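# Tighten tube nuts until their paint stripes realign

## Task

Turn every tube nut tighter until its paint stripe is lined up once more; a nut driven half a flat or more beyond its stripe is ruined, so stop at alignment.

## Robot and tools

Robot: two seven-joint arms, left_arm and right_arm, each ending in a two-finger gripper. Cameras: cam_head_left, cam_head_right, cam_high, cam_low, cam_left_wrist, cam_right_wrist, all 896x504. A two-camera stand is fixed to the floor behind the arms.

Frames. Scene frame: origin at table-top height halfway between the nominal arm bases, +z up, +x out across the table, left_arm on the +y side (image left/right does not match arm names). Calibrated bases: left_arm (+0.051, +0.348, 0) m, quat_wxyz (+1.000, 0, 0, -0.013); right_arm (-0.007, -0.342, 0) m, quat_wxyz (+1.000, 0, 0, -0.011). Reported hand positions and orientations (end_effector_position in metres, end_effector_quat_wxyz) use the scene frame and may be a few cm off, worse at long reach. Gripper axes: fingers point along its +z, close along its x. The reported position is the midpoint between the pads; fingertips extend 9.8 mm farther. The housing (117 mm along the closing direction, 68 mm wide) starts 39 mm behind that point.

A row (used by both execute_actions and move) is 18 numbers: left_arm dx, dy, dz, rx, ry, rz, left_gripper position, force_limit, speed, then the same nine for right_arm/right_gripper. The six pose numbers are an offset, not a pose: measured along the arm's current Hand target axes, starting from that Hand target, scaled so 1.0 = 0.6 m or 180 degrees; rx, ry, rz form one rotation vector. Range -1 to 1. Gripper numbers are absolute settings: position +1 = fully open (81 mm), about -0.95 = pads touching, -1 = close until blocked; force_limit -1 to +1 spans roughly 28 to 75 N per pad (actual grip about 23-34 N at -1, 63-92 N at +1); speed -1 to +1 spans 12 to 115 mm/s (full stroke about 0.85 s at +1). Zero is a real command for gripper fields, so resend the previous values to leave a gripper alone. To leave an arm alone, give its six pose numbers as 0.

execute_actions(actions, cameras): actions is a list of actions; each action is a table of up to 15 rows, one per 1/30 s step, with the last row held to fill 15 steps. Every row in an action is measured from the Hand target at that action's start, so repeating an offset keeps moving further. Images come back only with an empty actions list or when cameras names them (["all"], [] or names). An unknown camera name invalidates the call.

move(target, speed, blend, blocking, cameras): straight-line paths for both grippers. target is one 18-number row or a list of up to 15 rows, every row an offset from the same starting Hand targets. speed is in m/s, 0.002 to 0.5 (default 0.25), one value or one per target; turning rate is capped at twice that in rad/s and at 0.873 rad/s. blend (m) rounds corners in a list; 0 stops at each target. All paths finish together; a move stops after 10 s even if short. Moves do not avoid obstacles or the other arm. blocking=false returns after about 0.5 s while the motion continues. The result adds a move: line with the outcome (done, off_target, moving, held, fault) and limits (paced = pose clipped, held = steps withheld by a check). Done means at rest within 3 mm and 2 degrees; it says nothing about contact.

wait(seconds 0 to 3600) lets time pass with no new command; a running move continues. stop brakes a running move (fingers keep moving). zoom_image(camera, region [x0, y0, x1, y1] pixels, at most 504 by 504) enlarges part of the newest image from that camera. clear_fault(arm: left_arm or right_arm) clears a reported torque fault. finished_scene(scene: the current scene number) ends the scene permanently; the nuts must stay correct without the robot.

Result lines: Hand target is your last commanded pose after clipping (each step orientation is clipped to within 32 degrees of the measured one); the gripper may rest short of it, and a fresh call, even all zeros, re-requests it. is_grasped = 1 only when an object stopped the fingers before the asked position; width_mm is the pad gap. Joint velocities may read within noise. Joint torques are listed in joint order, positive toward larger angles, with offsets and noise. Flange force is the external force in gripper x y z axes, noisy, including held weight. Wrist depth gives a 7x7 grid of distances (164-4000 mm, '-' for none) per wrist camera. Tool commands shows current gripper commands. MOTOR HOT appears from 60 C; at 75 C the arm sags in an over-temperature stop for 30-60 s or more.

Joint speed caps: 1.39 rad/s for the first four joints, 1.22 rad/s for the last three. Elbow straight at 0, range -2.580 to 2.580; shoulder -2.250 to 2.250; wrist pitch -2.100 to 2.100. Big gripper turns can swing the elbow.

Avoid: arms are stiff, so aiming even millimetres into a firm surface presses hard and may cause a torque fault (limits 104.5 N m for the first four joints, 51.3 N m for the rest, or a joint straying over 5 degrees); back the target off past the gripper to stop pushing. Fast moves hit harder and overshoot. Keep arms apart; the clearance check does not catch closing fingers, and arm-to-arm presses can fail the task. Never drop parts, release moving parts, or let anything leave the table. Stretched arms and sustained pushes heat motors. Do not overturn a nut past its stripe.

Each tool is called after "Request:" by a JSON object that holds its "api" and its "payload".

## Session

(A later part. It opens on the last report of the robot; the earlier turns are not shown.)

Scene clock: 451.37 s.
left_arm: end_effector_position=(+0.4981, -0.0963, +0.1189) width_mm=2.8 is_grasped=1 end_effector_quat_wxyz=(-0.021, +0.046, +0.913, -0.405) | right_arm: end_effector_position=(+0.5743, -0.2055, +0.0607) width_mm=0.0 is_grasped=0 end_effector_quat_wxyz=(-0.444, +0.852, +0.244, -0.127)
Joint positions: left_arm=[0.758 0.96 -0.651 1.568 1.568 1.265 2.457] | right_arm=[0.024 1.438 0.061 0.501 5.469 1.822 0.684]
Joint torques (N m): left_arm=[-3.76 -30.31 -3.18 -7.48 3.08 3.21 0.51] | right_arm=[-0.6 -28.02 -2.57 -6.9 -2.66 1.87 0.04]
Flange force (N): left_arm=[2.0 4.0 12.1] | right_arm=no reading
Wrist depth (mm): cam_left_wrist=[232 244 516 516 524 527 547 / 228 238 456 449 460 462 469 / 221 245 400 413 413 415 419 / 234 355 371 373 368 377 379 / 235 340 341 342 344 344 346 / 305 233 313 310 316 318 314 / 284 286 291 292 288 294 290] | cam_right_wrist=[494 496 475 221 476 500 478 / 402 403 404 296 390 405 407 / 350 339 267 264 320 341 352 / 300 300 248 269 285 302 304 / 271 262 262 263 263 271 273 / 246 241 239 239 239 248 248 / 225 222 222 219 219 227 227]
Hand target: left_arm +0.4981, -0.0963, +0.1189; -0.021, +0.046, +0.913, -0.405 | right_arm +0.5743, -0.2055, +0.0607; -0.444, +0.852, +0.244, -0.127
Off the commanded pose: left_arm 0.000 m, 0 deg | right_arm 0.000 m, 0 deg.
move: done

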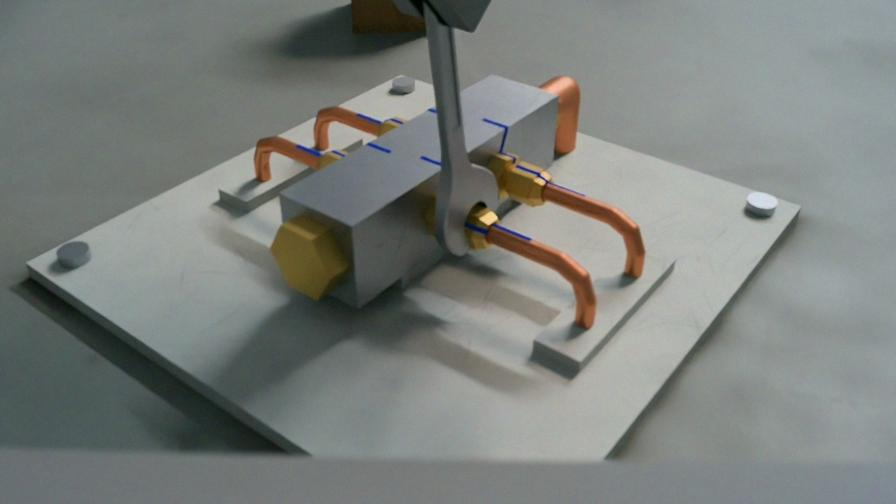

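Request:
{"api": "move", "payload": {"target": [[0,0.00667,-0.01048,0.02778,0,0,-1,1,-0.5,0,0,0,0,0,0,-1,-1,1],[0,0.01422,-0.02033,0.05556,0,0,-1,1,-0.5,0,0,0,0,0,0,-1,-1,1],[0,0.02262,-0.0295,0.08333,0,0,-1,1,-0.5,0,0,0,0,0,0,-1,-1,1],[0,0.03177,-0.03788,0.11111,0,0,-1,1,-0.5,0,0,0,0,0,0,-1,-1,1],[0,0.04163,-0.04545,0.13889,0,0,-1,1,-0.5,0,0,0,0,0,0,-1,-1,1]], "speed": 0.04, "blend": [0.001,0.001,0.001,0.001,0], "cameras": ["cam_right_wrist"]}}

Request:
{"api": "zoom_image", "payload": {"camera": "cam_right_wrist", "region": [410, 170, 530, 280]}}

Scene clock: 457.67 s.
left_arm: end_effector_position=(+0.5018, -0.0595, +0.1187) width_mm=2.8 is_grasped=1 end_effector_quat_wxyz=(-0.030, +0.040, +0.804, -0.593) | right_arm: end_effector_position=(+0.5743, -0.2055, +0.0607) width_mm=0.0 is_grasped=0 end_effector_quat_wxyz=(-0.444, +0.852, +0.244, -0.127)
Joint positions: left_arm=[0.48 1.11 -0.469 1.651 1.776 1.599 2.066] | right_arm=[0.024 1.438 0.061 0.501 5.469 1.822 0.684]
Joint torques (N m): left_arm=[-16.51 -25.12 -9.3 -1.49 1.29 2.91 0.53] | right_arm=[-0.6 -28.01 -2.58 -6.91 -2.67 1.89 0.08]
Flange force (N): left_arm=[1.9 -4.0 32.5] | right_arm=no reading
Wrist depth (mm): cam_left_wrist=[343 1900 1950 1985 1985 2021 2066 / 298 323 1944 2009 2059 2072 2105 / 304 325 1985 2053 1036 2112 2125 / 283 304 786 747 797 813 822 / 265 287 577 613 622 626 602 / 276 283 477 481 482 490 488 / 359 269 418 423 409 411 402] | cam_right_wrist=[494 495 476 476 476 477 479 / 403 403 404 315 377 406 406 / 350 339 267 263 320 341 354 / 299 299 248 269 285 302 304 / 271 262 263 263 262 271 273 / 247 241 239 239 239 248 248 / 226 221 221 219 219 227 227]
Hand target: left_arm +0.5018, -0.0595, +0.1187; -0.030, +0.040, +0.804, -0.593 | right_arm +0.5743, -0.2055, +0.0607; -0.444, +0.852, +0.244, -0.127
Off the commanded pose: left_arm 0.000 m, 0 deg | right_arm 0.000 m, 0 deg.
move: done

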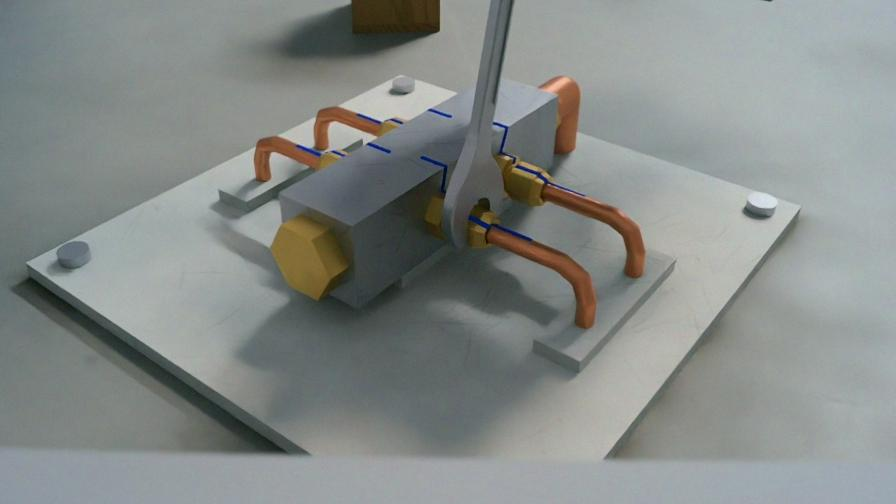

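Scaled by 4.200 from the camera's image (finer frame: 1280x720).

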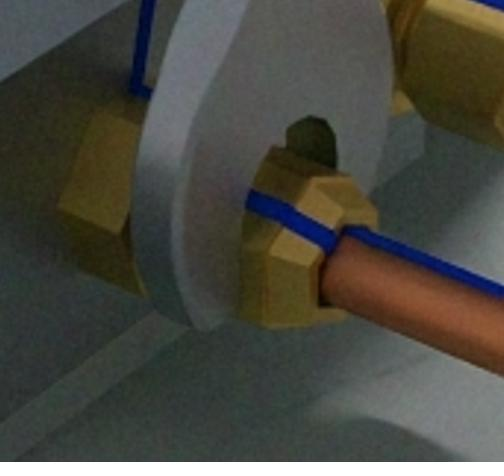

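Request:
{"api": "move", "payload": {"target": [[0,0.00667,-0.01048,0.02778,0,0,-1,1,-0.5,0,0,0,0,0,0,-1,-1,1],[0,0.0175,-0.0241,0.0667,0,0,-1,1,-0.5,0,0,0,0,0,0,-1,-1,1]], "speed": 0.04, "blend": [0.001,0], "cameras": ["cam_right_wrist"]}}

Request:
{"api": "zoom_image", "payload": {"camera": "cam_right_wrist", "region": [410, 170, 530, 280]}}

Scene clock: 461.03 s.
left_arm: end_effector_position=(+0.5035, -0.0427, +0.1129) width_mm=2.8 is_grasped=1 end_effector_quat_wxyz=(-0.034, +0.037, +0.737, -0.674) | right_arm: end_effector_position=(+0.5743, -0.2055, +0.0607) width_mm=0.0 is_grasped=0 end_effector_quat_wxyz=(-0.444, +0.852, +0.244, -0.127)
Joint positions: left_arm=[0.371 1.235 -0.38 1.612 1.814 1.767 1.951] | right_arm=[0.024 1.438 0.061 0.501 5.469 1.822 0.684]
Joint torques (N m): left_arm=[-21.37 -16.69 -12.23 0.62 0.93 0.18 0.36] | right_arm=[-0.58 -28.03 -2.53 -6.92 -2.66 1.89 0.08]
Flange force (N): left_arm=[5.0 -13.9 38.6] | right_arm=no reading
Wrist depth (mm): cam_left_wrist=[427 433 460 2034 2053 2085 448 / 426 1868 1979 1997 2046 2098 2139 / 320 349 2046 2072 2053 2139 2167 / 338 354 2028 2046 2125 2125 2181 / 302 331 2066 2092 2105 2167 2167 / 280 299 806 753 814 827 786 / 290 298 558 598 563 572 576] | cam_right_wrist=[493 496 476 475 476 458 459 / 402 403 403 308 390 406 407 / 350 339 267 267 320 341 353 / 300 300 248 269 284 302 304 / 271 263 263 263 263 271 273 / 246 241 239 239 239 248 248 / 226 221 221 219 219 227 227]
Hand target: left_arm +0.5035, -0.0427, +0.1129; -0.034, +0.037, +0.737, -0.674 | right_arm +0.5743, -0.2055, +0.0607; -0.444, +0.852, +0.244, -0.127
Off the commanded pose: left_arm 0.000 m, 0 deg | right_arm 0.000 m, 0 deg.
move: done

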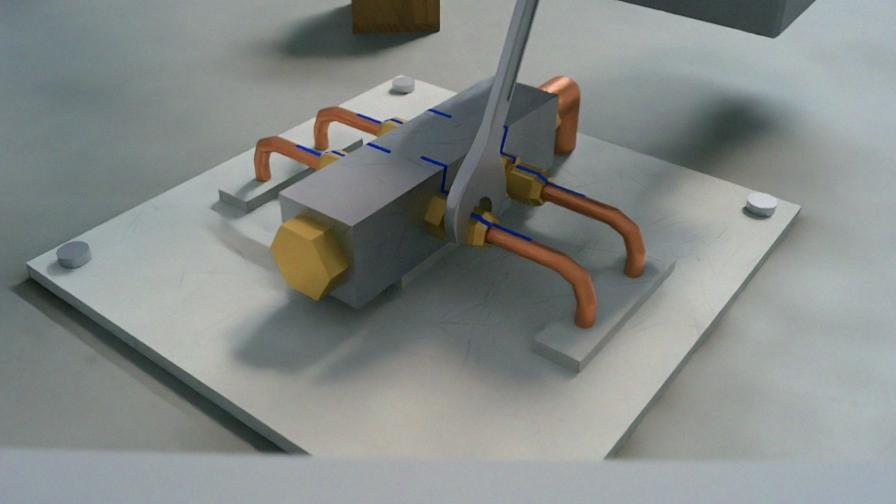

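Scaled by 4.200 from the camera's image (finer frame: 1280x720).

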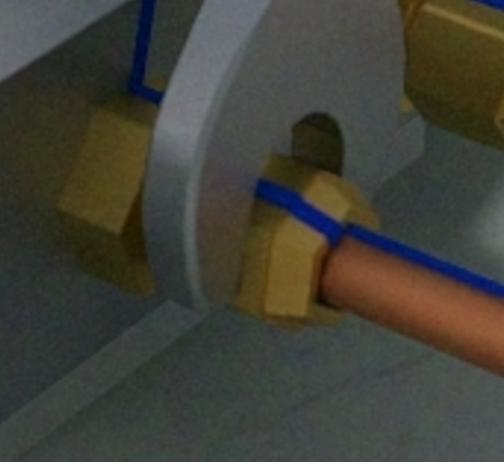

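Request:
{"api": "move", "payload": {"target": [[0,-0.0057,0.011,-0.0278,0,0,-1,1,-0.5,0,0,0,0,0,0,-1,-1,1],[0,-0.0286,0.0065,-0.0278,0,0,-1,1,-0.5,0,0,0,0,0,0,-1,-1,1],[0,-0.0805,0.0598,-0.15,0,0,-1,1,-0.5,0,0,0,0,0,0,-1,-1,1],[0,-0.022,0.1622,-0.3222,0,0,-1,1,-0.5,0,0,0,0,0,0,-1,-1,1]], "speed": [0.03,0.03,0.08,0.08], "blend": [0,0.002,0.005,0]}}

Request:
{"api": "wait", "payload": {"seconds": 0.8, "cameras": ["cam_right_wrist"]}}

Request:
{"api": "zoom_image", "payload": {"camera": "cam_right_wrist", "region": [400, 150, 510, 260]}}

Scene clock: 470.83 s.
left_arm: end_effector_position=(+0.4937, -0.1403, +0.1173) width_mm=2.8 is_grasped=1 end_effector_quat_wxyz=(-0.012, +0.049, +0.972, -0.232) | right_arm: end_effector_position=(+0.5743, -0.2055, +0.0607) width_mm=0.0 is_grasped=0 end_effector_quat_wxyz=(-0.444, +0.852, +0.244, -0.127)
Joint positions: left_arm=[0.987 0.994 -0.807 1.294 1.235 1.178 2.984] | right_arm=[0.024 1.438 0.061 0.501 5.469 1.822 0.684]
Joint torques (N m): left_arm=[-0.24 -24.47 -2.62 -6.89 1.25 0.33 0.41] | right_arm=[-0.6 -28.02 -2.54 -6.89 -2.67 1.88 0.07]
Flange force (N): left_arm=[1.2 0.4 -1.5] | right_arm=no reading
Wrist depth (mm): cam_left_wrist=[172 179 334 334 335 336 338 / 174 180 318 316 319 320 322 / 173 299 303 303 304 306 307 / 192 290 287 291 291 292 293 / 194 277 278 279 279 280 281 / 194 - 267 268 268 268 267 / 251 254 257 257 256 256 256] | cam_right_wrist=[494 - 174 476 498 502 479 / 402 402 363 307 389 406 407 / 350 339 267 266 320 341 353 / 299 300 248 268 285 302 304 / 271 262 262 264 263 271 273 / 246 241 239 239 239 248 248 / 226 221 221 219 219 227 227]
Hand target: left_arm +0.4937, -0.1403, +0.1173; -0.012, +0.049, +0.972, -0.232 | right_arm +0.5743, -0.2055, +0.0607; -0.444, +0.852, +0.244, -0.127
Off the commanded pose: left_arm 0.000 m, 0 deg | right_arm 0.000 m, 0 deg.
move: done

Scene clock: 471.63 s.
left_arm: end_effector_position=(+0.4937, -0.1403, +0.1173) width_mm=2.8 is_grasped=1 end_effector_quat_wxyz=(-0.012, +0.049, +0.972, -0.232) | right_arm: end_effector_position=(+0.5743, -0.2055, +0.0607) width_mm=0.0 is_grasped=0 end_effector_quat_wxyz=(-0.444, +0.852, +0.244, -0.127)
Joint positions: left_arm=[0.987 0.994 -0.807 1.294 1.235 1.178 2.984] | right_arm=[0.024 1.438 0.061 0.501 5.469 1.822 0.684]
Joint torques (N m): left_arm=[-0.29 -24.51 -2.58 -6.88 1.22 0.37 0.42] | right_arm=[-0.6 -28.04 -2.57 -6.89 -2.65 1.87 0.08]
Flange force (N): left_arm=[1.3 0.4 -1.4] | right_arm=no reading
Wrist depth (mm): cam_left_wrist=[172 179 333 335 335 336 338 / 174 180 317 315 320 319 322 / 173 299 303 303 304 306 306 / 191 290 288 291 291 292 292 / 194 277 279 279 279 280 280 / 194 - 267 267 268 268 267 / 251 253 257 257 255 256 256] | cam_right_wrist=[493 - 174 476 498 500 479 / 402 401 364 308 390 406 407 / 349 339 267 266 320 341 354 / 300 300 248 268 285 302 304 / 271 262 263 263 263 271 273 / 247 241 239 239 239 248 248 / 226 221 221 219 219 227 227]
Hand target: left_arm +0.4937, -0.1403, +0.1173; -0.012, +0.049, +0.972, -0.232 | right_arm +0.5743, -0.2055, +0.0607; -0.444, +0.852, +0.244, -0.127
Tool commands: left_gripper/position=-1.0 left_gripper/force_limit=+1.0 left_gripper/speed=-0.5 right_gripper/position=-1.0 right_gripper/force_limit=-1.0 right_gripper/speed=+1.0
Off the commanded pose: left_arm 0.000 m, 0 deg | right_arm 0.000 m, 0 deg.
wait: 0.80 s; at rest by 0.17 s

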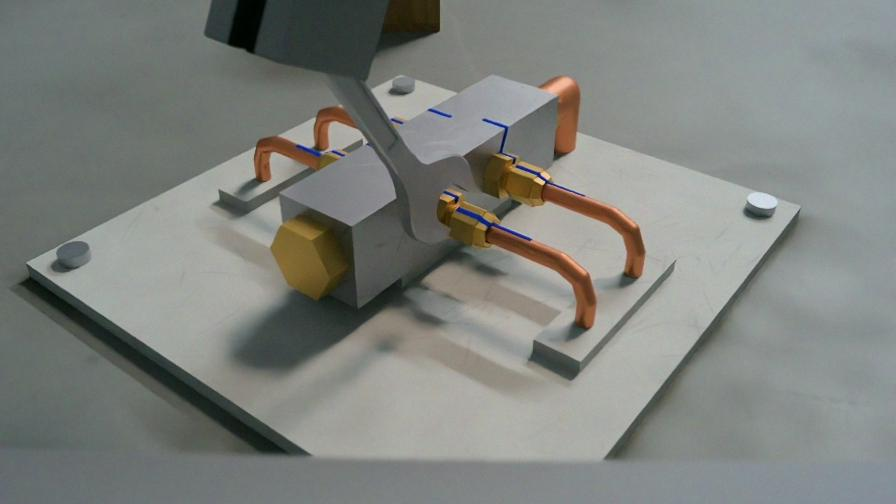

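Scaled by 4.582 from the camera's image (finer frame: 1280x720).

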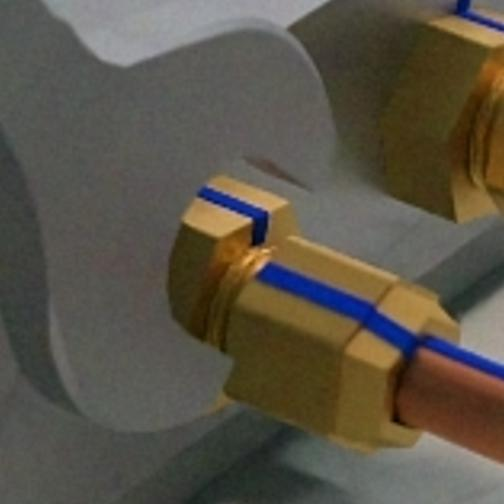

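Request:
{"api": "move", "payload": {"target": [0,0.0048,0.0013,0.0094,0,0,-1,1,-0.5,0,0,0,0,0,0,-1,-1,1], "speed": 0.03}}

Request:
{"api": "wait", "payload": {"seconds": 0.8, "cameras": ["cam_right_wrist"]}}

Request:
{"api": "zoom_image", "payload": {"camera": "cam_right_wrist", "region": [410, 170, 500, 260]}}

Scene clock: 473.27 s.
left_arm: end_effector_position=(+0.4939, -0.1381, +0.1153) width_mm=2.8 is_grasped=1 end_effector_quat_wxyz=(-0.013, +0.049, +0.968, -0.246) | right_arm: end_effector_position=(+0.5743, -0.2055, +0.0607) width_mm=0.0 is_grasped=0 end_effector_quat_wxyz=(-0.444, +0.852, +0.244, -0.127)
Joint positions: left_arm=[0.973 0.989 -0.792 1.322 1.265 1.169 2.939] | right_arm=[0.024 1.438 0.061 0.501 5.469 1.822 0.684]
Joint torques (N m): left_arm=[-0.21 -24.31 -2.53 -6.9 1.27 0.44 0.4] | right_arm=[-0.59 -28 -2.58 -6.9 -2.65 1.89 0.08]
Flange force (N): left_arm=[1.4 0.5 -1.5] | right_arm=no reading
Wrist depth (mm): cam_left_wrist=[174 180 338 340 342 342 345 / 176 180 321 319 323 325 326 / 176 302 306 307 308 308 310 / 192 291 289 293 294 294 295 / 194 278 279 280 281 281 281 / 194 266 267 268 268 269 267 / 250 253 257 257 255 256 256] | cam_right_wrist=[493 - 170 477 498 500 479 / 403 402 354 307 390 407 407 / 350 338 266 276 320 341 353 / 300 300 248 268 285 301 304 / 271 262 263 263 263 271 273 / 246 241 239 239 239 248 248 / 226 221 222 219 219 227 227]
Hand target: left_arm +0.4939, -0.1381, +0.1153; -0.013, +0.049, +0.968, -0.246 | right_arm +0.5743, -0.2055, +0.0607; -0.444, +0.852, +0.244, -0.127
Off the commanded pose: left_arm 0.000 m, 0 deg | right_arm 0.000 m, 0 deg.
move: done

Scene clock: 474.07 s.
left_arm: end_effector_position=(+0.4939, -0.1381, +0.1153) width_mm=2.8 is_grasped=1 end_effector_quat_wxyz=(-0.013, +0.049, +0.968, -0.246) | right_arm: end_effector_position=(+0.5743, -0.2055, +0.0607) width_mm=0.0 is_grasped=0 end_effector_quat_wxyz=(-0.444, +0.852, +0.244, -0.127)
Joint positions: left_arm=[0.973 0.989 -0.792 1.322 1.265 1.169 2.939] | right_arm=[0.024 1.438 0.061 0.501 5.469 1.822 0.684]
Joint torques (N m): left_arm=[-0.33 -24.4 -2.54 -6.87 1.26 0.45 0.4] | right_arm=[-0.61 -28.01 -2.58 -6.89 -2.63 1.9 0.07]
Flange force (N): left_arm=[1.4 0.3 -1.3] | right_arm=no reading
Wrist depth (mm): cam_left_wrist=[174 180 339 340 341 342 344 / 176 181 321 320 324 325 326 / 176 302 305 307 308 309 309 / 192 291 289 293 293 294 296 / 194 278 279 280 280 281 282 / 194 266 268 267 267 269 267 / 250 253 256 256 255 256 256] | cam_right_wrist=[493 - 168 475 498 499 478 / 402 402 354 308 390 406 406 / 350 339 267 276 320 341 353 / 299 300 249 268 285 302 304 / 271 263 263 263 263 270 273 / 246 241 239 239 239 248 248 / 226 221 222 219 219 227 227]
Hand target: left_arm +0.4939, -0.1381, +0.1153; -0.013, +0.049, +0.968, -0.246 | right_arm +0.5743, -0.2055, +0.0607; -0.444, +0.852, +0.244, -0.127
Tool commands: left_gripper/position=-1.0 left_gripper/force_limit=+1.0 left_gripper/speed=-0.5 right_gripper/position=-1.0 right_gripper/force_limit=-1.0 right_gripper/speed=+1.0
Off the commanded pose: left_arm 0.000 m, 0 deg | right_arm 0.000 m, 0 deg.
wait: 0.80 s; at rest by 0.17 s

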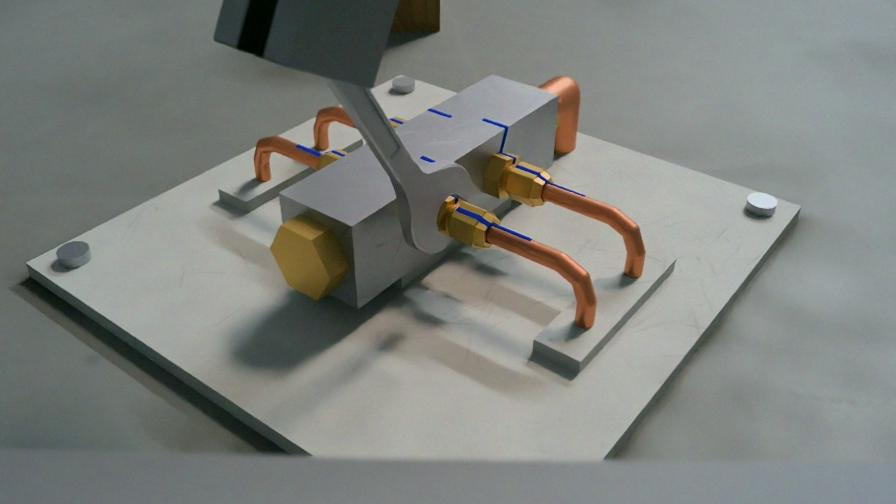

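Scaled by 5.600 from the camera's image (finer frame: 1280x720).

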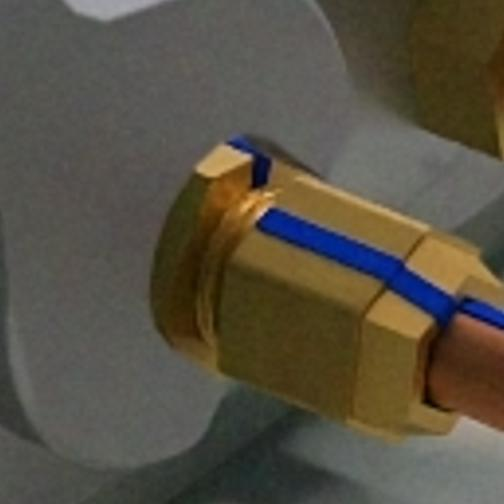

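Request:
{"api": "move", "payload": {"target": [0,0.0080,0.0022,0,0,0,-1,1,-0.5,0,0,0,0,0,0,-1,-1,1], "speed": 0.03}}

Request:
{"api": "wait", "payload": {"seconds": 0.8, "cameras": ["cam_right_wrist"]}}

Request:
{"api": "zoom_image", "payload": {"camera": "cam_right_wrist", "region": [410, 170, 500, 260]}}

Scene clock: 475.07 s.
left_arm: end_effector_position=(+0.4942, -0.1345, +0.1118) width_mm=2.8 is_grasped=1 end_effector_quat_wxyz=(-0.013, +0.049, +0.968, -0.246) | right_arm: end_effector_position=(+0.5743, -0.2055, +0.0607) width_mm=0.0 is_grasped=0 end_effector_quat_wxyz=(-0.444, +0.852, +0.244, -0.127)
Joint positions: left_arm=[0.969 0.99 -0.79 1.332 1.27 1.165 2.924] | right_arm=[0.024 1.438 0.061 0.501 5.469 1.822 0.684]
Joint torques (N m): left_arm=[-0.19 -24.27 -2.52 -6.76 1.24 0.49 0.39] | right_arm=[-0.62 -28 -2.58 -6.9 -2.66 1.87 0.08]
Flange force (N): left_arm=[1.0 0.3 -1.4] | right_arm=no reading
Wrist depth (mm): cam_left_wrist=[173 180 335 336 337 338 340 / 173 184 318 315 319 319 322 / 191 299 302 303 304 304 306 / 191 287 286 289 290 290 291 / 193 275 275 276 277 277 278 / 195 261 264 264 265 265 264 / 249 249 253 252 252 252 253] | cam_right_wrist=[493 453 170 455 499 499 479 / 403 402 345 297 391 406 407 / 349 339 267 259 320 340 354 / 300 299 248 263 285 302 304 / 271 263 263 263 263 271 273 / 246 241 239 239 239 247 248 / 225 221 222 219 219 226 227]
Hand target: left_arm +0.4942, -0.1345, +0.1118; -0.013, +0.049, +0.968, -0.246 | right_arm +0.5743, -0.2055, +0.0607; -0.444, +0.852, +0.244, -0.127
Off the commanded pose: left_arm 0.000 m, 0 deg | right_arm 0.000 m, 0 deg.
move: done

Scene clock: 475.87 s.
left_arm: end_effector_position=(+0.4942, -0.1345, +0.1118) width_mm=2.8 is_grasped=1 end_effector_quat_wxyz=(-0.013, +0.049, +0.968, -0.246) | right_arm: end_effector_position=(+0.5743, -0.2055, +0.0607) width_mm=0.0 is_grasped=0 end_effector_quat_wxyz=(-0.444, +0.852, +0.244, -0.127)
Joint positions: left_arm=[0.969 0.99 -0.79 1.332 1.27 1.165 2.924] | right_arm=[0.024 1.438 0.061 0.501 5.469 1.822 0.684]
Joint torques (N m): left_arm=[-0.22 -24.26 -2.51 -6.78 1.26 0.42 0.39] | right_arm=[-0.62 -28.04 -2.56 -6.9 -2.66 1.88 0.06]
Flange force (N): left_arm=[1.0 0.3 -1.5] | right_arm=no reading
Wrist depth (mm): cam_left_wrist=[173 179 336 335 336 337 341 / 173 184 318 317 320 321 322 / 191 298 302 303 303 305 306 / 191 288 286 289 290 290 290 / 193 275 276 277 277 277 279 / 194 260 264 264 264 265 264 / 249 250 253 252 252 253 253] | cam_right_wrist=[493 454 170 456 498 501 479 / 402 402 345 297 391 406 406 / 350 340 267 259 320 341 352 / 299 300 248 262 285 302 304 / 271 262 263 263 262 271 273 / 246 241 239 239 239 248 248 / 225 221 222 219 219 227 227]
Hand target: left_arm +0.4942, -0.1345, +0.1118; -0.013, +0.049, +0.968, -0.246 | right_arm +0.5743, -0.2055, +0.0607; -0.444, +0.852, +0.244, -0.127
Tool commands: left_gripper/position=-1.0 left_gripper/force_limit=+1.0 left_gripper/speed=-0.5 right_gripper/position=-1.0 right_gripper/force_limit=-1.0 right_gripper/speed=+1.0
Off the commanded pose: left_arm 0.000 m, 0 deg | right_arm 0.000 m, 0 deg.
wait: 0.80 s; at rest by 0.17 s

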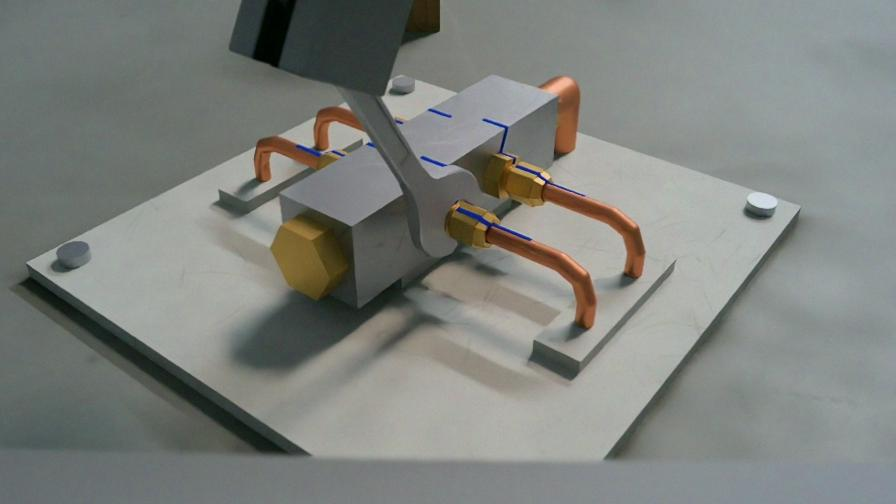

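Scaled by 5.600 from the camera's image (finer frame: 1280x720).

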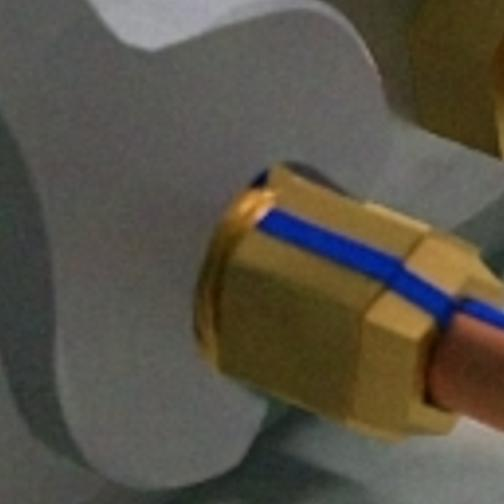

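Request:
{"api": "move", "payload": {"target": [-0.001,0.0047,0.0018,0,0,0,-1,1,-0.5,0,0,0,0,0,0,-1,-1,1], "speed": 0.02}}

Request:
{"api": "wait", "payload": {"seconds": 0.8, "cameras": ["cam_right_wrist"]}}

Request:
{"api": "zoom_image", "payload": {"camera": "cam_right_wrist", "region": [410, 170, 500, 260]}}

Scene clock: 476.83 s.
left_arm: end_effector_position=(+0.4950, -0.1327, +0.1096) width_mm=2.8 is_grasped=1 end_effector_quat_wxyz=(-0.013, +0.049, +0.968, -0.246) | right_arm: end_effector_position=(+0.5743, -0.2055, +0.0607) width_mm=0.0 is_grasped=0 end_effector_quat_wxyz=(-0.444, +0.852, +0.244, -0.127)
Joint positions: left_arm=[0.965 0.993 -0.788 1.336 1.273 1.163 2.916] | right_arm=[0.024 1.438 0.061 0.501 5.469 1.822 0.684]
Joint torques (N m): left_arm=[-0.93 -22.12 -2.72 -5.68 0.64 0.29 0.36] | right_arm=[-0.62 -28 -2.56 -6.92 -2.64 1.9 0.06]
Flange force (N): left_arm=[1.4 -2.4 -3.6] | right_arm=no reading
Wrist depth (mm): cam_left_wrist=[172 178 331 335 335 336 338 / 172 307 315 317 317 318 320 / 190 296 300 301 300 302 303 / 190 285 286 287 288 287 289 / 192 273 274 274 275 276 276 / 195 258 262 262 262 264 261 / 247 248 249 249 249 250 251] | cam_right_wrist=[493 473 173 188 499 499 479 / 403 403 321 297 390 406 407 / 350 340 267 255 320 341 353 / 300 300 248 263 285 302 304 / 271 262 263 263 263 270 273 / 246 241 239 239 239 248 248 / 226 221 222 219 219 227 227]
Hand target: left_arm +0.4950, -0.1326, +0.1095; -0.013, +0.049, +0.968, -0.246 | right_arm +0.5743, -0.2055, +0.0607; -0.444, +0.852, +0.244, -0.127
Off the commanded pose: left_arm 0.000 m, 0 deg | right_arm 0.000 m, 0 deg.
move: done

Scene clock: 477.63 s.
left_arm: end_effector_position=(+0.4950, -0.1327, +0.1096) width_mm=2.8 is_grasped=1 end_effector_quat_wxyz=(-0.013, +0.049, +0.968, -0.246) | right_arm: end_effector_position=(+0.5743, -0.2055, +0.0607) width_mm=0.0 is_grasped=0 end_effector_quat_wxyz=(-0.444, +0.852, +0.244, -0.127)
Joint positions: left_arm=[0.965 0.993 -0.788 1.336 1.273 1.163 2.916] | right_arm=[0.024 1.438 0.061 0.501 5.469 1.822 0.684]
Joint torques (N m): left_arm=[-0.95 -22.06 -2.72 -5.63 0.58 0.21 0.4] | right_arm=[-0.62 -28.03 -2.59 -6.94 -2.64 1.88 0.07]
Flange force (N): left_arm=[1.3 -2.3 -3.7] | right_arm=no reading
Wrist depth (mm): cam_left_wrist=[172 179 332 334 334 336 338 / 172 307 315 316 317 317 319 / 190 296 299 300 302 303 304 / 190 285 285 287 288 287 289 / 192 272 273 274 274 275 276 / 195 258 261 262 263 263 262 / 247 247 248 249 250 250 250] | cam_right_wrist=[493 472 174 188 499 499 480 / 402 404 322 296 390 405 407 / 349 339 267 255 320 341 353 / 300 299 248 263 285 301 304 / 271 262 262 263 263 271 273 / 246 241 239 239 239 247 248 / 226 221 222 219 219 227 227]
Hand target: left_arm +0.4950, -0.1326, +0.1096; -0.013, +0.049, +0.968, -0.246 | right_arm +0.5743, -0.2055, +0.0607; -0.444, +0.852, +0.244, -0.127
Tool commands: left_gripper/position=-1.0 left_gripper/force_limit=+1.0 left_gripper/speed=-0.5 right_gripper/position=-1.0 right_gripper/force_limit=-1.0 right_gripper/speed=+1.0
Off the commanded pose: left_arm 0.000 m, 0 deg | right_arm 0.000 m, 0 deg.
wait: 0.80 s; at rest by 0.17 s

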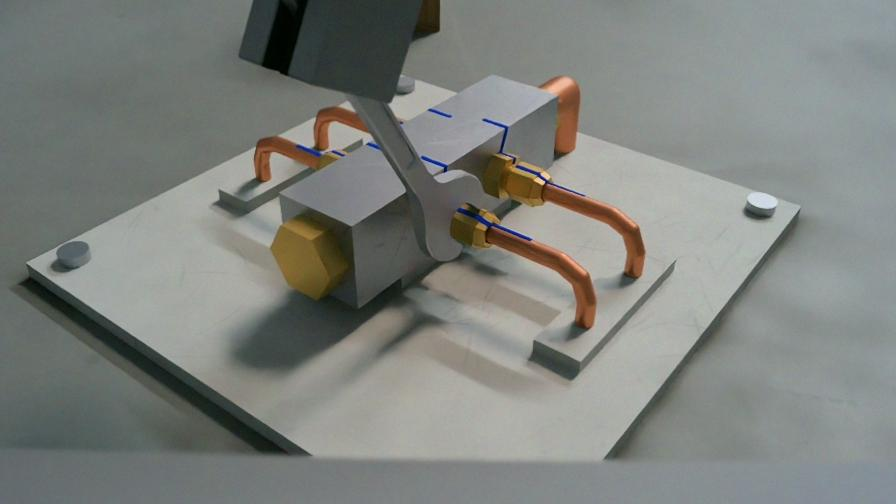

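Scaled by 5.600 from the camera's image (finer frame: 1280x720).

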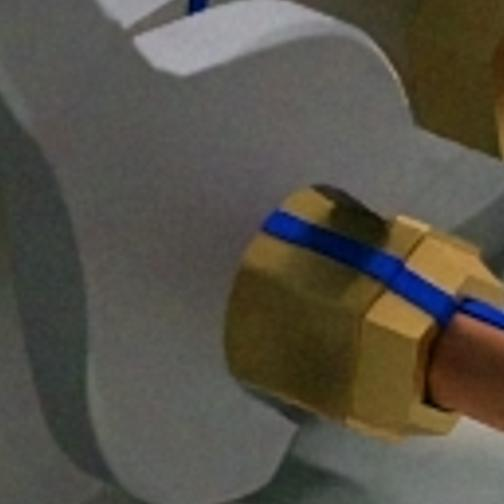

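Request:
{"api": "execute_actions", "payload": {"actions": [], "cameras": ["cam_right_wrist"]}}

Request:
{"api": "zoom_image", "payload": {"camera": "cam_right_wrist", "region": [340, 120, 600, 320]}}

Scene clock: 480.50 s.
left_arm: end_effector_position=(+0.4950, -0.1327, +0.1096) width_mm=2.8 is_grasped=1 end_effector_quat_wxyz=(-0.013, +0.049, +0.968, -0.246) | right_arm: end_effector_position=(+0.5743, -0.2055, +0.0607) width_mm=0.0 is_grasped=0 end_effector_quat_wxyz=(-0.444, +0.852, +0.244, -0.127)
Joint positions: left_arm=[0.965 0.993 -0.788 1.336 1.273 1.163 2.916] | right_arm=[0.024 1.438 0.061 0.501 5.469 1.822 0.684]
Joint velocities: within noise
Joint torques (N m): left_arm=[-0.96 -22.06 -2.77 -5.61 0.6 0.31 0.4] | right_arm=[-0.61 -28 -2.58 -6.88 -2.66 1.91 0.09]
Flange force (N): left_arm=[1.3 -2.4 -3.5] | right_arm=no reading
Wrist depth (mm): cam_left_wrist=[172 179 332 333 335 335 338 / 172 306 315 316 317 318 320 / 190 296 300 300 301 303 303 / 190 285 287 287 288 288 289 / 192 273 273 274 275 275 276 / 195 258 261 262 262 264 262 / 247 247 249 249 250 250 250] | cam_right_wrist=[494 474 174 188 499 499 479 / 402 403 322 297 391 406 407 / 350 339 267 255 320 341 352 / 300 300 248 263 285 302 304 / 270 263 263 263 263 271 273 / 246 241 238 239 240 248 248 / 225 222 222 219 219 227 227]
Hand target: left_arm +0.4950, -0.1326, +0.1096; -0.013, +0.049, +0.968, -0.246 | right_arm +0.5743, -0.2055, +0.0607; -0.444, +0.852, +0.244, -0.127
Tool commands: left_gripper/position=-1.0 left_gripper/force_limit=+1.0 left_gripper/speed=-0.5 right_gripper/position=-1.0 right_gripper/force_limit=-1.0 right_gripper/speed=+1.0
Off the commanded pose: left_arm 0.000 m, 0 deg | right_arm 0.000 m, 0 deg.
Images, in order (width x height): cam_right_wrist 896x504.

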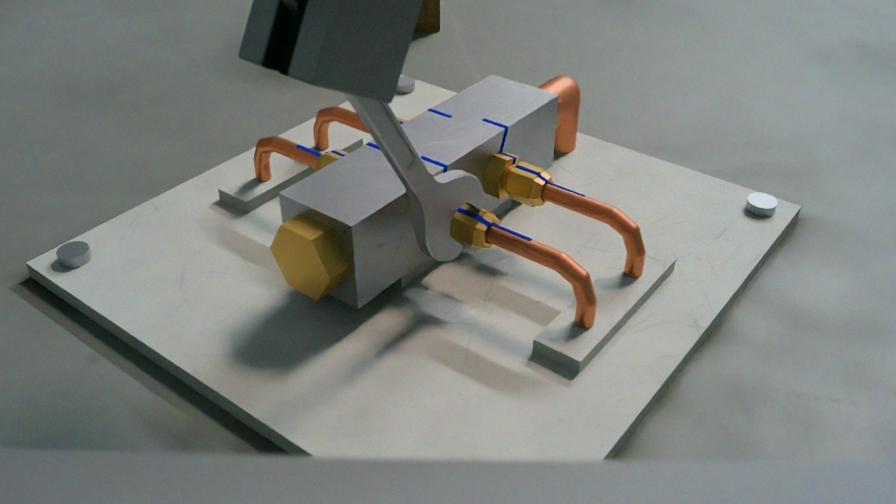

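Scaled by 1.938 from the camera's image (finer frame: 1280x720).

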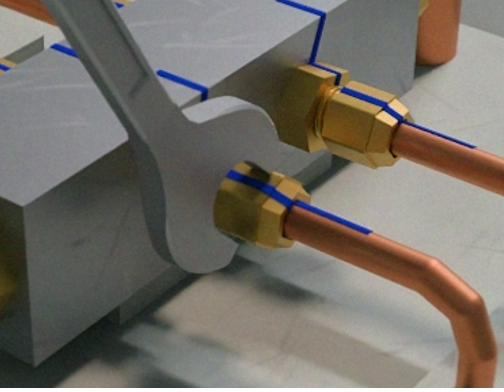

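Request:
{"api": "move", "payload": {"target": [0,0.0024,0.0007,0,0,0,-1,1,-0.5,0,0,0,0,0,0,-1,-1,1], "speed": 0.03}}

Request:
{"api": "move", "payload": {"target": [0,0.0016,0.0005,0,0,0,-1,1,-0.5,0,0,0,0,0,0,-1,-1,1], "speed": 0.03, "cameras": ["cam_right_wrist"]}}

Request:
{"api": "zoom_image", "payload": {"camera": "cam_right_wrist", "region": [410, 170, 530, 280]}}

Scene clock: 481.37 s.
left_arm: end_effector_position=(+0.4951, -0.1316, +0.1085) width_mm=2.8 is_grasped=1 end_effector_quat_wxyz=(-0.013, +0.049, +0.968, -0.246) | right_arm: end_effector_position=(+0.5743, -0.2055, +0.0607) width_mm=0.0 is_grasped=0 end_effector_quat_wxyz=(-0.444, +0.852, +0.244, -0.127)
Joint positions: left_arm=[0.964 0.993 -0.788 1.339 1.274 1.162 2.912] | right_arm=[0.024 1.438 0.061 0.501 5.469 1.822 0.684]
Joint torques (N m): left_arm=[-4.63 -12.37 -4.03 0.03 -2.61 -0.63 0.36] | right_arm=[-0.62 -28.03 -2.56 -6.88 -2.64 1.91 0.06]
Flange force (N): left_arm=[0.8 -15.9 -12.1] | right_arm=no reading
Wrist depth (mm): cam_left_wrist=[172 179 333 334 335 336 338 / 172 308 315 317 317 317 320 / 190 296 300 302 302 302 303 / 190 285 286 287 287 288 288 / 192 273 274 274 275 275 276 / 196 258 262 262 262 263 261 / 247 247 249 249 250 250 250] | cam_right_wrist=[494 474 174 187 499 500 479 / 402 403 321 296 390 408 407 / 350 339 267 255 320 341 354 / 300 300 248 263 285 301 304 / 271 263 262 263 263 270 273 / 246 241 239 239 239 247 248 / 226 221 221 219 219 227 227]
Hand target: left_arm +0.4951, -0.1316, +0.1085; -0.013, +0.049, +0.968, -0.246 | right_arm +0.5743, -0.2055, +0.0607; -0.444, +0.852, +0.244, -0.127
Off the commanded pose: left_arm 0.000 m, 0 deg | right_arm 0.000 m, 0 deg.
move: done

Scene clock: 481.87 s.
left_arm: end_effector_position=(+0.4952, -0.1309, +0.1078) width_mm=2.8 is_grasped=1 end_effector_quat_wxyz=(-0.013, +0.049, +0.968, -0.246) | right_arm: end_effector_position=(+0.5743, -0.2055, +0.0607) width_mm=0.0 is_grasped=0 end_effector_quat_wxyz=(-0.444, +0.852, +0.244, -0.127)
Joint positions: left_arm=[0.963 0.994 -0.787 1.341 1.276 1.161 2.909] | right_arm=[0.024 1.438 0.061 0.501 5.469 1.822 0.684]
Joint torques (N m): left_arm=[-7.85 -4.99 -5.42 4.37 -5.21 -1.45 0.32] | right_arm=[-0.61 -27.98 -2.54 -6.91 -2.66 1.89 0.06]
Flange force (N): left_arm=[0.9 -26.5 -18.2] | right_arm=no reading
Wrist depth (mm): cam_left_wrist=[173 179 334 335 335 337 338 / 173 308 316 313 317 319 320 / 191 297 301 301 302 303 303 / 191 285 286 287 287 288 289 / 192 273 274 275 275 276 276 / 196 258 262 262 263 264 262 / 247 248 249 249 250 251 250] | cam_right_wrist=[494 472 174 188 499 498 479 / 401 402 322 296 391 406 407 / 350 339 268 256 321 341 353 / 300 300 248 263 285 301 304 / 271 262 262 263 263 271 273 / 246 241 239 239 239 248 248 / 226 221 221 219 219 227 227]
Hand target: left_arm +0.4952, -0.1309, +0.1078; -0.013, +0.049, +0.968, -0.246 | right_arm +0.5743, -0.2055, +0.0607; -0.444, +0.852, +0.244, -0.127
Off the commanded pose: left_arm 0.000 m, 0 deg | right_arm 0.000 m, 0 deg.
move: done

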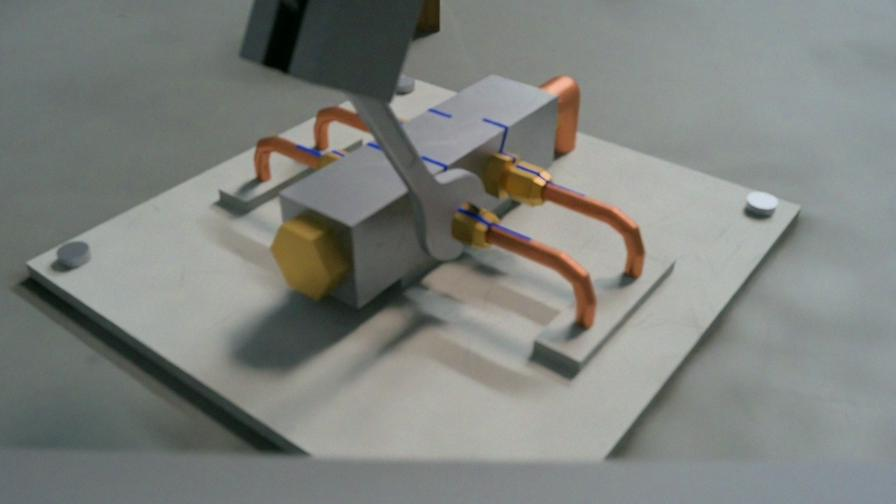

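Scaled by 4.200 from the camera's image (finer frame: 1280x720).

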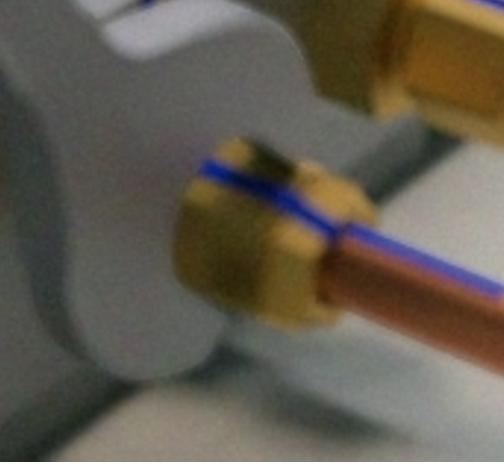

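Request:
{"api": "move", "payload": {"target": [[0,-0.0021,-0.0015,0,0,0,-1,1,-0.5,0,0,0,0,0,0,-1,-1,1],[0,0.0006,-0.0009,0,0,0,-1,1,-0.5,0,0,0,0,0,0,-1,-1,1]], "speed": 0.03, "cameras": ["cam_right_wrist"]}}

Request:
{"api": "zoom_image", "payload": {"camera": "cam_right_wrist", "region": [380, 140, 560, 280]}}

Scene clock: 483.27 s.
left_arm: end_effector_position=(+0.4952, -0.1304, +0.1082) width_mm=2.8 is_grasped=1 end_effector_quat_wxyz=(-0.013, +0.049, +0.968, -0.246) | right_arm: end_effector_position=(+0.5743, -0.2055, +0.0607) width_mm=0.0 is_grasped=0 end_effector_quat_wxyz=(-0.444, +0.852, +0.244, -0.127)
Joint positions: left_arm=[0.963 0.993 -0.788 1.342 1.275 1.162 2.908] | right_arm=[0.024 1.438 0.061 0.501 5.469 1.822 0.684]
Joint torques (N m): left_arm=[0.54 -23.38 -1.57 -6.45 1.48 0.88 0.46] | right_arm=[-0.62 -28.01 -2.58 -6.88 -2.66 1.86 0.05]
Flange force (N): left_arm=[0.5 0.4 -3.3] | right_arm=no reading
Wrist depth (mm): cam_left_wrist=[172 178 330 330 332 333 335 / 172 306 312 314 315 316 317 / 190 297 298 298 299 301 301 / 192 283 283 285 285 286 286 / 192 271 272 272 273 273 275 / 250 256 260 260 261 261 260 / 245 246 247 248 248 248 249] | cam_right_wrist=[493 471 175 189 477 499 480 / 401 402 321 296 391 406 406 / 349 339 267 255 320 341 353 / 300 300 248 264 285 301 304 / 271 263 263 263 263 271 273 / 246 241 239 239 239 248 248 / 225 221 222 219 219 227 227]
Hand target: left_arm +0.4953, -0.1303, +0.1081; -0.013, +0.049, +0.968, -0.246 | right_arm +0.5743, -0.2055, +0.0607; -0.444, +0.852, +0.244, -0.127
Off the commanded pose: left_arm 0.000 m, 0 deg | right_arm 0.000 m, 0 deg.
move: done

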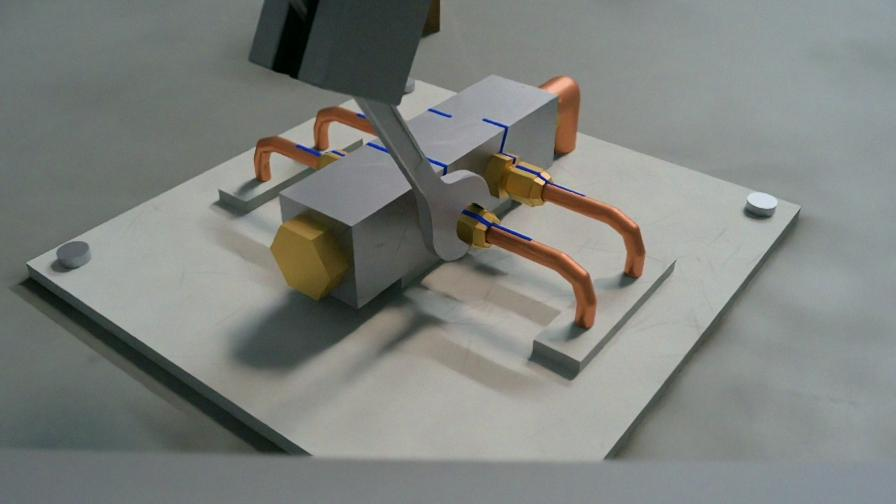

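Scaled by 2.800 from the camera's image (finer frame: 1280x720).

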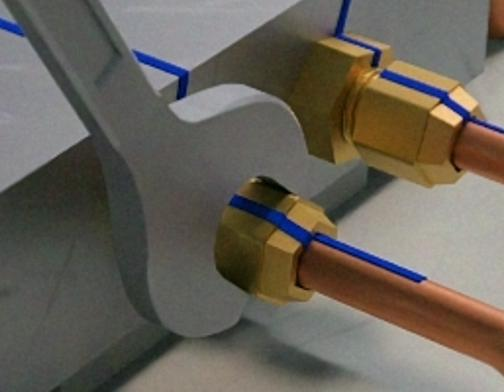

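Request:
{"api": "move", "payload": {"target": [0,0.0020,0.0003,0,0,0,-1,1,-0.5,0,0,0,0,0,0,-1,-1,1], "speed": 0.03}}

Request:
{"api": "move", "payload": {"target": [0,0.0016,0.0002,0,0,0,-1,1,-0.5,0,0,0,0,0,0,-1,-1,1], "speed": 0.03, "cameras": ["cam_right_wrist"]}}

Request:
{"api": "zoom_image", "payload": {"camera": "cam_right_wrist", "region": [380, 140, 560, 280]}}

Scene clock: 484.20 s.
left_arm: end_effector_position=(+0.4954, -0.1294, +0.1074) width_mm=2.8 is_grasped=1 end_effector_quat_wxyz=(-0.013, +0.049, +0.968, -0.246) | right_arm: end_effector_position=(+0.5743, -0.2055, +0.0607) width_mm=0.0 is_grasped=0 end_effector_quat_wxyz=(-0.444, +0.852, +0.244, -0.127)
Joint positions: left_arm=[0.962 0.993 -0.787 1.345 1.276 1.161 2.904] | right_arm=[0.024 1.438 0.061 0.501 5.469 1.822 0.684]
Joint torques (N m): left_arm=[-3.62 -16.34 -3.76 -1.89 -1.43 -0.11 0.42] | right_arm=[-0.61 -28.02 -2.55 -6.92 -2.64 1.88 0.06]
Flange force (N): left_arm=[0.8 -11.3 -7.8] | right_arm=no reading
Wrist depth (mm): cam_left_wrist=[172 178 331 332 333 335 336 / 172 305 314 315 315 316 317 / 191 298 298 298 300 301 302 / 190 283 284 285 285 286 287 / 192 270 272 273 274 273 275 / 251 257 260 260 261 262 259 / 246 246 247 247 249 248 249] | cam_right_wrist=[494 473 175 189 476 498 479 / 402 401 321 297 390 406 408 / 350 339 267 255 320 341 354 / 300 300 248 264 285 302 304 / 271 262 263 263 263 271 273 / 246 241 238 239 239 248 248 / 226 222 221 219 219 227 227]
Hand target: left_arm +0.4954, -0.1293, +0.1073; -0.013, +0.049, +0.968, -0.246 | right_arm +0.5743, -0.2055, +0.0607; -0.444, +0.852, +0.244, -0.127
Off the commanded pose: left_arm 0.000 m, 0 deg | right_arm 0.000 m, 0 deg.
move: done

Scene clock: 484.70 s.
left_arm: end_effector_position=(+0.4954, -0.1286, +0.1068) width_mm=2.8 is_grasped=1 end_effector_quat_wxyz=(-0.013, +0.049, +0.968, -0.246) | right_arm: end_effector_position=(+0.5743, -0.2055, +0.0607) width_mm=0.0 is_grasped=0 end_effector_quat_wxyz=(-0.444, +0.852, +0.244, -0.127)
Joint positions: left_arm=[0.961 0.993 -0.787 1.347 1.277 1.161 2.901] | right_arm=[0.024 1.438 0.061 0.501 5.469 1.822 0.684]
Joint torques (N m): left_arm=[-6.73 -9.43 -5.24 2.23 -3.98 -1.01 0.38] | right_arm=[-0.62 -28 -2.58 -6.9 -2.68 1.89 0.07]
Flange force (N): left_arm=[0.7 -21.4 -13.2] | right_arm=no reading
Wrist depth (mm): cam_left_wrist=[172 179 332 332 333 334 336 / 172 306 314 315 316 317 318 / 191 298 299 299 301 301 301 / 190 284 285 286 286 287 288 / 192 271 272 272 274 273 274 / 251 257 261 260 261 262 260 / 245 246 247 248 248 249 249] | cam_right_wrist=[494 474 175 190 475 500 480 / 402 404 321 296 390 406 407 / 349 339 266 255 321 341 353 / 300 300 248 264 285 301 304 / 271 263 262 263 263 271 273 / 246 241 239 239 239 248 248 / 225 221 221 219 219 227 227]
Hand target: left_arm +0.4954, -0.1286, +0.1068; -0.013, +0.049, +0.968, -0.246 | right_arm +0.5743, -0.2055, +0.0607; -0.444, +0.852, +0.244, -0.127
Off the commanded pose: left_arm 0.000 m, 0 deg | right_arm 0.000 m, 0 deg.
move: done

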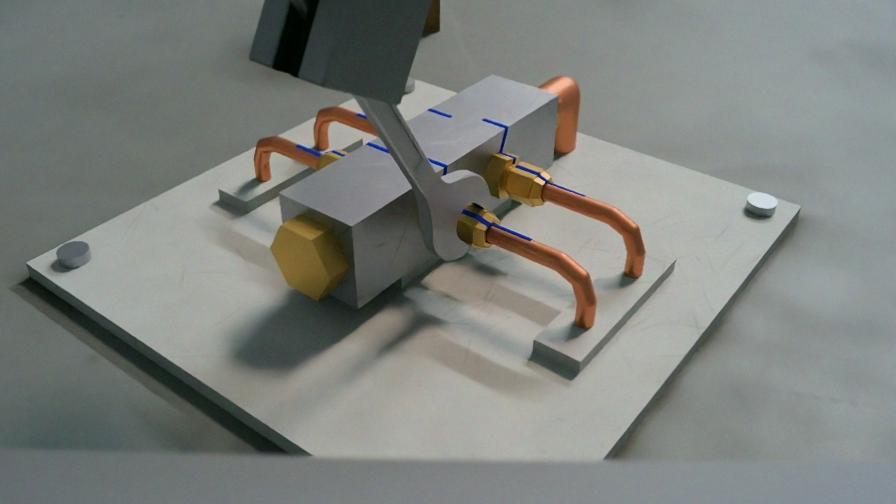

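Scaled by 2.800 from the camera's image (finer frame: 1280x720).

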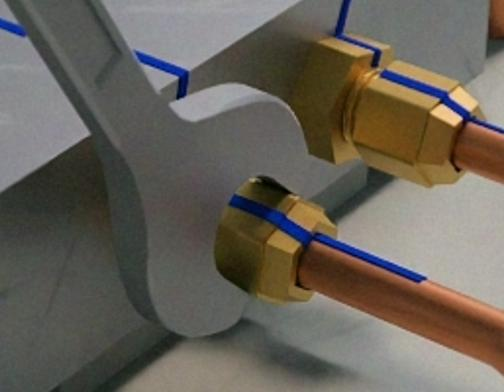

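Request:
{"api": "move", "payload": {"target": [[0,-0.0016,-0.0002,0,0,0,-1,1,-0.5,0,0,0,0,0,0,-1,-1,1],[0,0.0051,-0.0108,0.0278,0,0,-1,1,-0.5,0,0,0,0,0,0,-1,-1,1]], "speed": 0.03, "blend": 0.001, "cameras": ["cam_right_wrist"]}}

Request:
{"api": "zoom_image", "payload": {"camera": "cam_right_wrist", "region": [380, 140, 560, 280]}}

Scene clock: 487.20 s.
left_arm: end_effector_position=(+0.4961, -0.1228, +0.1111) width_mm=2.8 is_grasped=1 end_effector_quat_wxyz=(-0.015, +0.048, +0.956, -0.288) | right_arm: end_effector_position=(+0.5743, -0.2055, +0.0607) width_mm=0.0 is_grasped=0 end_effector_quat_wxyz=(-0.444, +0.852, +0.244, -0.127)
Joint positions: left_arm=[0.914 0.972 -0.747 1.412 1.355 1.161 2.786] | right_arm=[0.024 1.438 0.061 0.501 5.469 1.822 0.684]
Joint torques (N m): left_arm=[-4.15 -7.45 -3.08 1.1 -3 -1.44 0.31] | right_arm=[-0.58 -28.05 -2.56 -6.92 -2.65 1.88 0.06]
Flange force (N): left_arm=[2.1 -19.7 -18.3] | right_arm=no reading
Wrist depth (mm): cam_left_wrist=[188 194 368 369 369 370 375 / 187 195 339 344 346 347 348 / 202 318 322 319 325 325 325 / 203 300 304 304 306 306 307 / 201 287 288 288 290 290 291 / 262 269 273 274 272 276 272 / 256 256 260 260 258 259 260] | cam_right_wrist=[493 473 177 189 477 499 479 / 403 403 403 307 390 406 407 / 349 339 267 255 321 342 353 / 300 300 248 264 285 302 304 / 271 262 263 263 263 271 273 / 246 241 239 239 239 247 248 / 226 221 221 219 219 227 227]
Hand target: left_arm +0.4960, -0.1228, +0.1110; -0.015, +0.048, +0.956, -0.288 | right_arm +0.5743, -0.2055, +0.0607; -0.444, +0.852, +0.244, -0.127
Off the commanded pose: left_arm 0.000 m, 0 deg | right_arm 0.000 m, 0 deg.
move: done; blend cut to 0.0005 m at target 1

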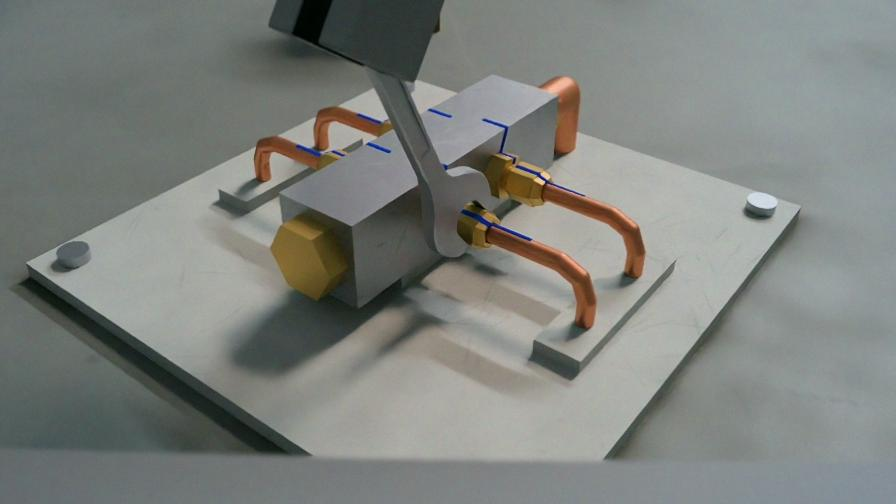

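Scaled by 2.800 from the camera's image (finer frame: 1280x720).

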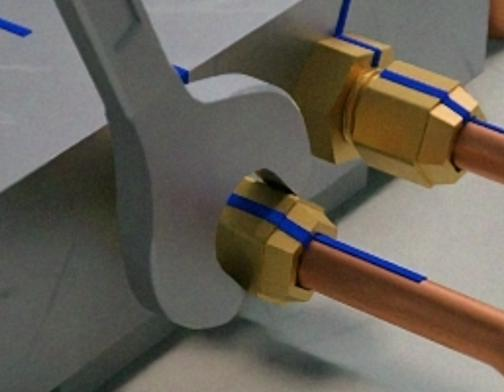

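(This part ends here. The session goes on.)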